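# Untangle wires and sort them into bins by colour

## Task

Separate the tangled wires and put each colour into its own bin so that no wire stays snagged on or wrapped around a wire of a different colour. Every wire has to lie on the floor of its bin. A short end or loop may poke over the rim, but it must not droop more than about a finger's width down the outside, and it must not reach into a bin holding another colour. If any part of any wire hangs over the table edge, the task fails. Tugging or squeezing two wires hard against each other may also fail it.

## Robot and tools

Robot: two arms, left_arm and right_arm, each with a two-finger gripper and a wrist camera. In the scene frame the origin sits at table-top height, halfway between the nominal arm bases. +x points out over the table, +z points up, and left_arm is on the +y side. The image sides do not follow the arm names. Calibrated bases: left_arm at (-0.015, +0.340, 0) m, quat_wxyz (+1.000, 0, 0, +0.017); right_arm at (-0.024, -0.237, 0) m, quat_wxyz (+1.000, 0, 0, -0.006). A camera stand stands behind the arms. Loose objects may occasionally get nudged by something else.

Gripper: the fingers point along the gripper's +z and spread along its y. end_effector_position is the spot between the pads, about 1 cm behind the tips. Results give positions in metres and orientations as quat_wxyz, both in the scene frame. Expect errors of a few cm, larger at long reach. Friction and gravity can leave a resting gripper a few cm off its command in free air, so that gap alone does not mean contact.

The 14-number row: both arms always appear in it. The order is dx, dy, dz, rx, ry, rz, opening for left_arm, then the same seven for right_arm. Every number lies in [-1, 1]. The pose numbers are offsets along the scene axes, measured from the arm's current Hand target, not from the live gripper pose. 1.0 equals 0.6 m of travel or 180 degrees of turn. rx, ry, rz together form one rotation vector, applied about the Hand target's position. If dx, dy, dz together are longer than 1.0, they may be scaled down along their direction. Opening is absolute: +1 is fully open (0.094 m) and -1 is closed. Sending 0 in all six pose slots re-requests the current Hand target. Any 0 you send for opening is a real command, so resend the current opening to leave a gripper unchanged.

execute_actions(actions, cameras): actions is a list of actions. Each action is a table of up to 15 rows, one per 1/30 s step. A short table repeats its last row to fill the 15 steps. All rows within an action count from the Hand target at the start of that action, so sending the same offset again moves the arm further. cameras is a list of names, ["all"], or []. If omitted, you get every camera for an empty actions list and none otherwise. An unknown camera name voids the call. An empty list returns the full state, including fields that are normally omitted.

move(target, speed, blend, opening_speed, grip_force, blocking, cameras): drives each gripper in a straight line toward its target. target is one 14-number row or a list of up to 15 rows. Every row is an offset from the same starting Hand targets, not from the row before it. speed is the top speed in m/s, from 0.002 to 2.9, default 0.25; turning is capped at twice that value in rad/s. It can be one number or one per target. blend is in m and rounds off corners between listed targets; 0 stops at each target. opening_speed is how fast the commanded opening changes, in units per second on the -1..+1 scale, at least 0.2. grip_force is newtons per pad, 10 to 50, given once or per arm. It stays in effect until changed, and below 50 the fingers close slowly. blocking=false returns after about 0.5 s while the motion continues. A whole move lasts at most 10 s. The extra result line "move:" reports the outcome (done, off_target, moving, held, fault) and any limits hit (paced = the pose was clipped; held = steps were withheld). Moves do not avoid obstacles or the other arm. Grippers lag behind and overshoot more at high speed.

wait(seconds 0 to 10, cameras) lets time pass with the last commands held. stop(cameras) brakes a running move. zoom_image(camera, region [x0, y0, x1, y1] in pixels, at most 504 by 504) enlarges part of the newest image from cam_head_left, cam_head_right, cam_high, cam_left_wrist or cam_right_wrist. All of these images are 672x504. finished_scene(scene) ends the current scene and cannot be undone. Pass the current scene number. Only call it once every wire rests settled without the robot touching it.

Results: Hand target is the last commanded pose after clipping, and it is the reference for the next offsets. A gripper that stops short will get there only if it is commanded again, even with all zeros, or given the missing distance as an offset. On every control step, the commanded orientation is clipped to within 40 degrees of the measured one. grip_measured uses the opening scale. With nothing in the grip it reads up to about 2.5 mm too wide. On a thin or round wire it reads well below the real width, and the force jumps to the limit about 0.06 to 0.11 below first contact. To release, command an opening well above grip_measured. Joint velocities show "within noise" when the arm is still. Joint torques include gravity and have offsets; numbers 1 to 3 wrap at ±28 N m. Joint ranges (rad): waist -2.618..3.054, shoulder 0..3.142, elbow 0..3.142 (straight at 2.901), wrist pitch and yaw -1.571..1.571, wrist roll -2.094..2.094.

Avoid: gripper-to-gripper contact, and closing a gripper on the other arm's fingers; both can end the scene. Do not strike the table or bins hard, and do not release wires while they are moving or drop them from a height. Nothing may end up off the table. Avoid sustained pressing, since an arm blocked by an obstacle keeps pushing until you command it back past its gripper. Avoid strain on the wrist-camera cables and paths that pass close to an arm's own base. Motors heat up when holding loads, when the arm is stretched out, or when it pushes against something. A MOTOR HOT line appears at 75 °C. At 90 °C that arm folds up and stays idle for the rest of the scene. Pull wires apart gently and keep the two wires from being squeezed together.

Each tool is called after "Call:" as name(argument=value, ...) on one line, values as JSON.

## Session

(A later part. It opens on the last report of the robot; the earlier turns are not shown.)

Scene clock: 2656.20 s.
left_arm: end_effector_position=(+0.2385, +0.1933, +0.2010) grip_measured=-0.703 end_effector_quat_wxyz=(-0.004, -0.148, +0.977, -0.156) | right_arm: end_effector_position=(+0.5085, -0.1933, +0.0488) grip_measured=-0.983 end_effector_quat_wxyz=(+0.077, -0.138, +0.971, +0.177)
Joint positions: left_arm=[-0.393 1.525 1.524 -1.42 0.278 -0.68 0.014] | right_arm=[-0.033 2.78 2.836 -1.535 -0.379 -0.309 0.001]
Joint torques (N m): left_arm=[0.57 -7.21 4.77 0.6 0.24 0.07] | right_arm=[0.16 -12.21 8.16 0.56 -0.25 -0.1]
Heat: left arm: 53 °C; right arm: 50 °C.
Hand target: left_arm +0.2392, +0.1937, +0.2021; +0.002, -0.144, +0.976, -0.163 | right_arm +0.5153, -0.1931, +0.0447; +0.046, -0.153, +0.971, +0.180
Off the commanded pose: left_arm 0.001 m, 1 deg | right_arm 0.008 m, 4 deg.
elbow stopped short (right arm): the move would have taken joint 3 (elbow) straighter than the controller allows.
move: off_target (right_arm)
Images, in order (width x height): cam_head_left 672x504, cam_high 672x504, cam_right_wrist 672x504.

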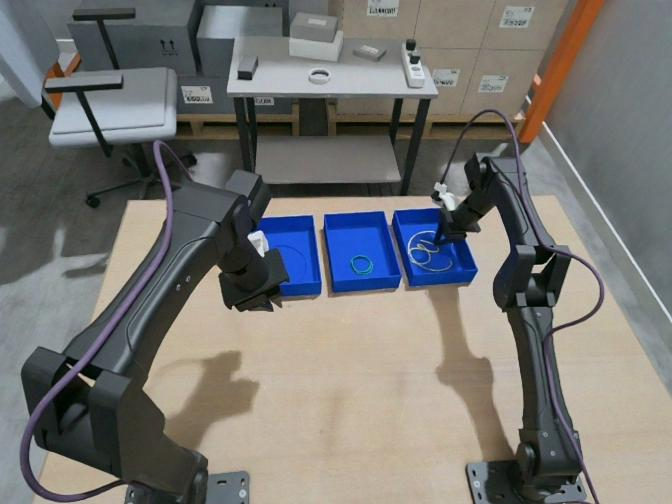

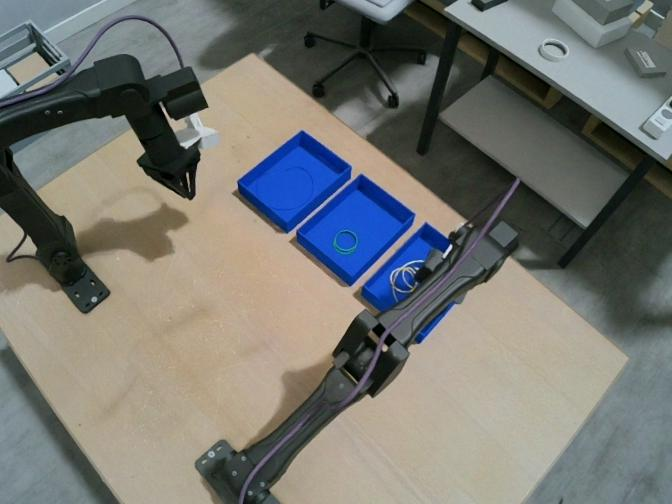

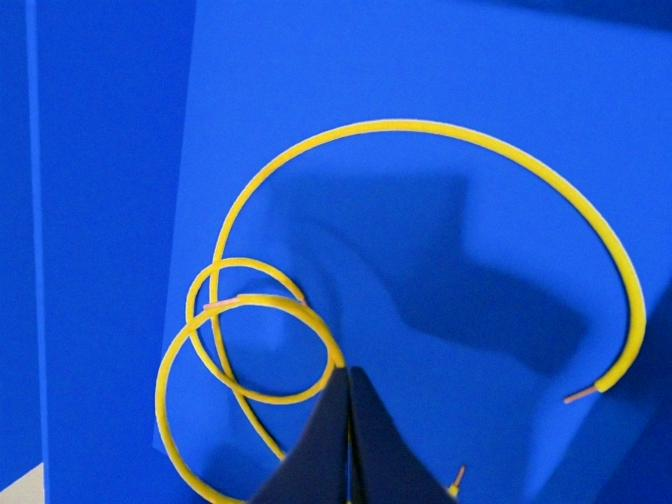

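Inside. Lower slightly and release.

Call:
move(target=[[0,0,0,0,0,0,-0.7,0,0,-0.025,0,0,0,-1],[0,0,0,0,0,0,-0.7,0,0,-0.025,0,0,0,-0.7],[0,0,0,0,0,0,-0.7,0,0,0.15,0,0,0,-0.7],[0,0,0,0,0,0,-0.7,-0.15,-0.05,0.35,0,0,0,-0.7],[0,0,0,0,0,0,-0.7,-0.35,-0.15,0.3,0,0,0,-0.7]], speed=0.12, blend=[0,0,0.02,0.05,0], cameras=["cam_right_wrist","cam_head_left","cam_high"])

Call:
zoom_image(camera="cam_head_left", region=[240, 170, 500, 320])

Call:
zoom_image(camera="cam_high", region=[220, 120, 500, 350])

Scene clock: 2676.03 s.
left_arm: end_effector_position=(+0.2385, +0.1933, +0.2010) grip_measured=-0.703 end_effector_quat_wxyz=(-0.004, -0.148, +0.977, -0.156) | right_arm: end_effector_position=(+0.3109, -0.2840, +0.2190) grip_measured=-0.701 end_effector_quat_wxyz=(+0.122, -0.130, +0.973, +0.149)
Joint positions: left_arm=[-0.393 1.525 1.524 -1.42 0.278 -0.68 0.014] | right_arm=[-0.328 1.766 1.842 -1.561 -0.378 -0.59 0.014]
Joint torques (N m): left_arm=[0.58 -6.99 4.63 0.63 0.26 0.11] | right_arm=[-0.12 -9.74 4.29 0.44 -0.26 -0.1]
Motor temperatures (°C): left_arm=[33 50 51 33 32 33 37] | right_arm=[31 51 45 35 34 32 37]
Heat: left arm: 51 °C; right arm: 51 °C.
Hand target: left_arm +0.2392, +0.1937, +0.2021; +0.002, -0.144, +0.976, -0.163 | right_arm +0.3053, -0.2831, +0.2247; +0.046, -0.153, +0.971, +0.180
Off the commanded pose: left_arm 0.001 m, 1 deg | right_arm 0.008 m, 10 deg.
elbow stopped short (right arm): the move would have taken joint 3 (elbow) straighter than the controller allows.
joint read past its limit (right arm) — joint 4 (wrist pitch), lower limit.
joint sent to its limit (right arm) — joint 4 (wrist pitch), lower limit. The joint targets are off in orientation, not in position.
move: off_target (right_arm); target 2's new opening was sent with right_arm's hand 0.009 m and 3 deg from that target
Images, in order (width x height): cam_head_left 672x504, cam_high 672x504, cam_right_wrist 672x504.

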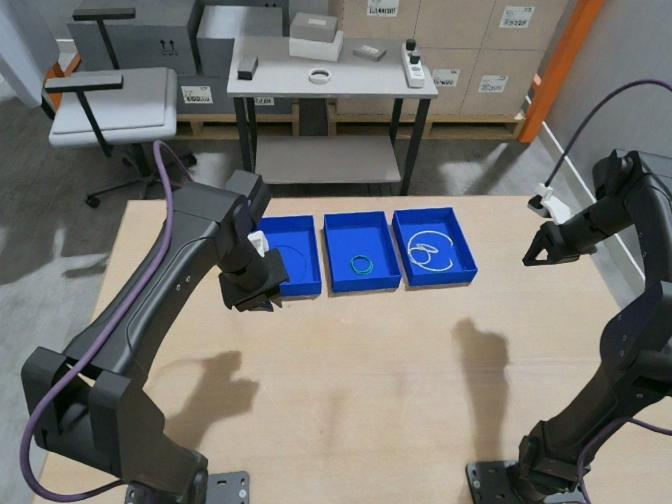

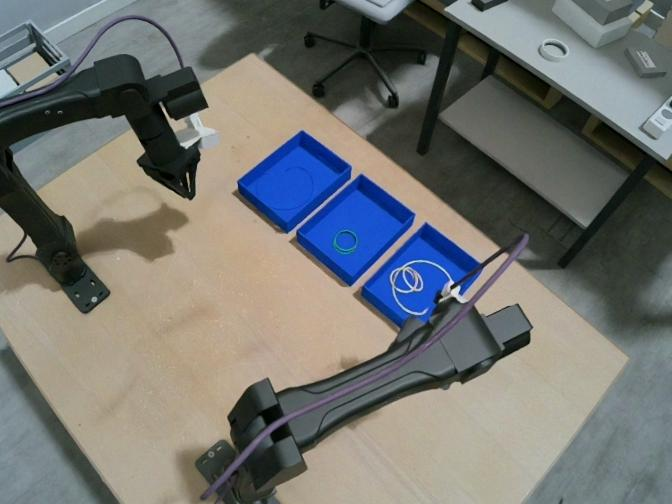

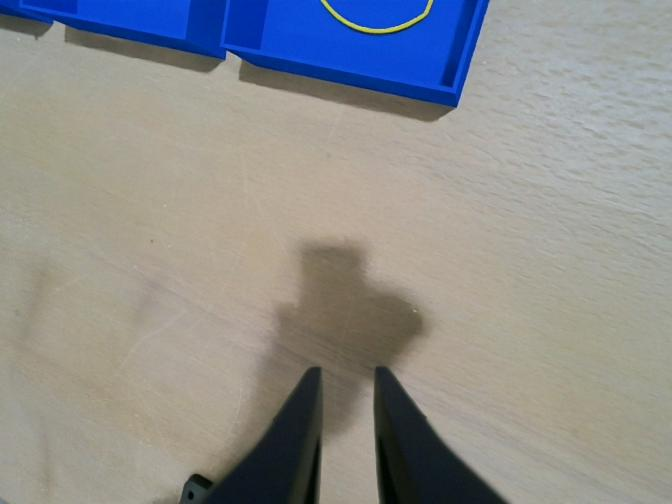

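Scaled by 1.938 from the camera's 672x504 image, which has a finer 960x720 frame.

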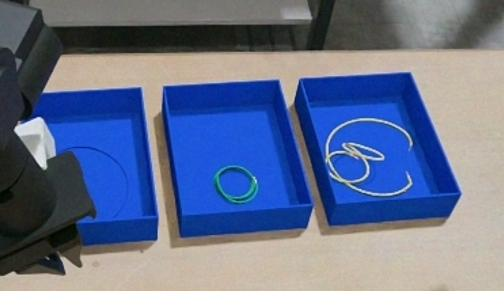

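Scaled by 1.800 from the camera's 672x504 image, which has a finer 960x720 frame.

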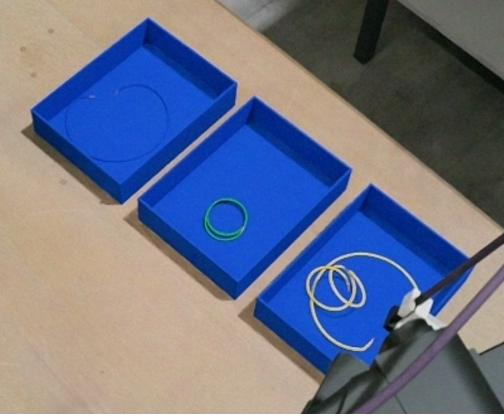

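Call:
finished_scene(scene=1)

The scene is finished: the task was done.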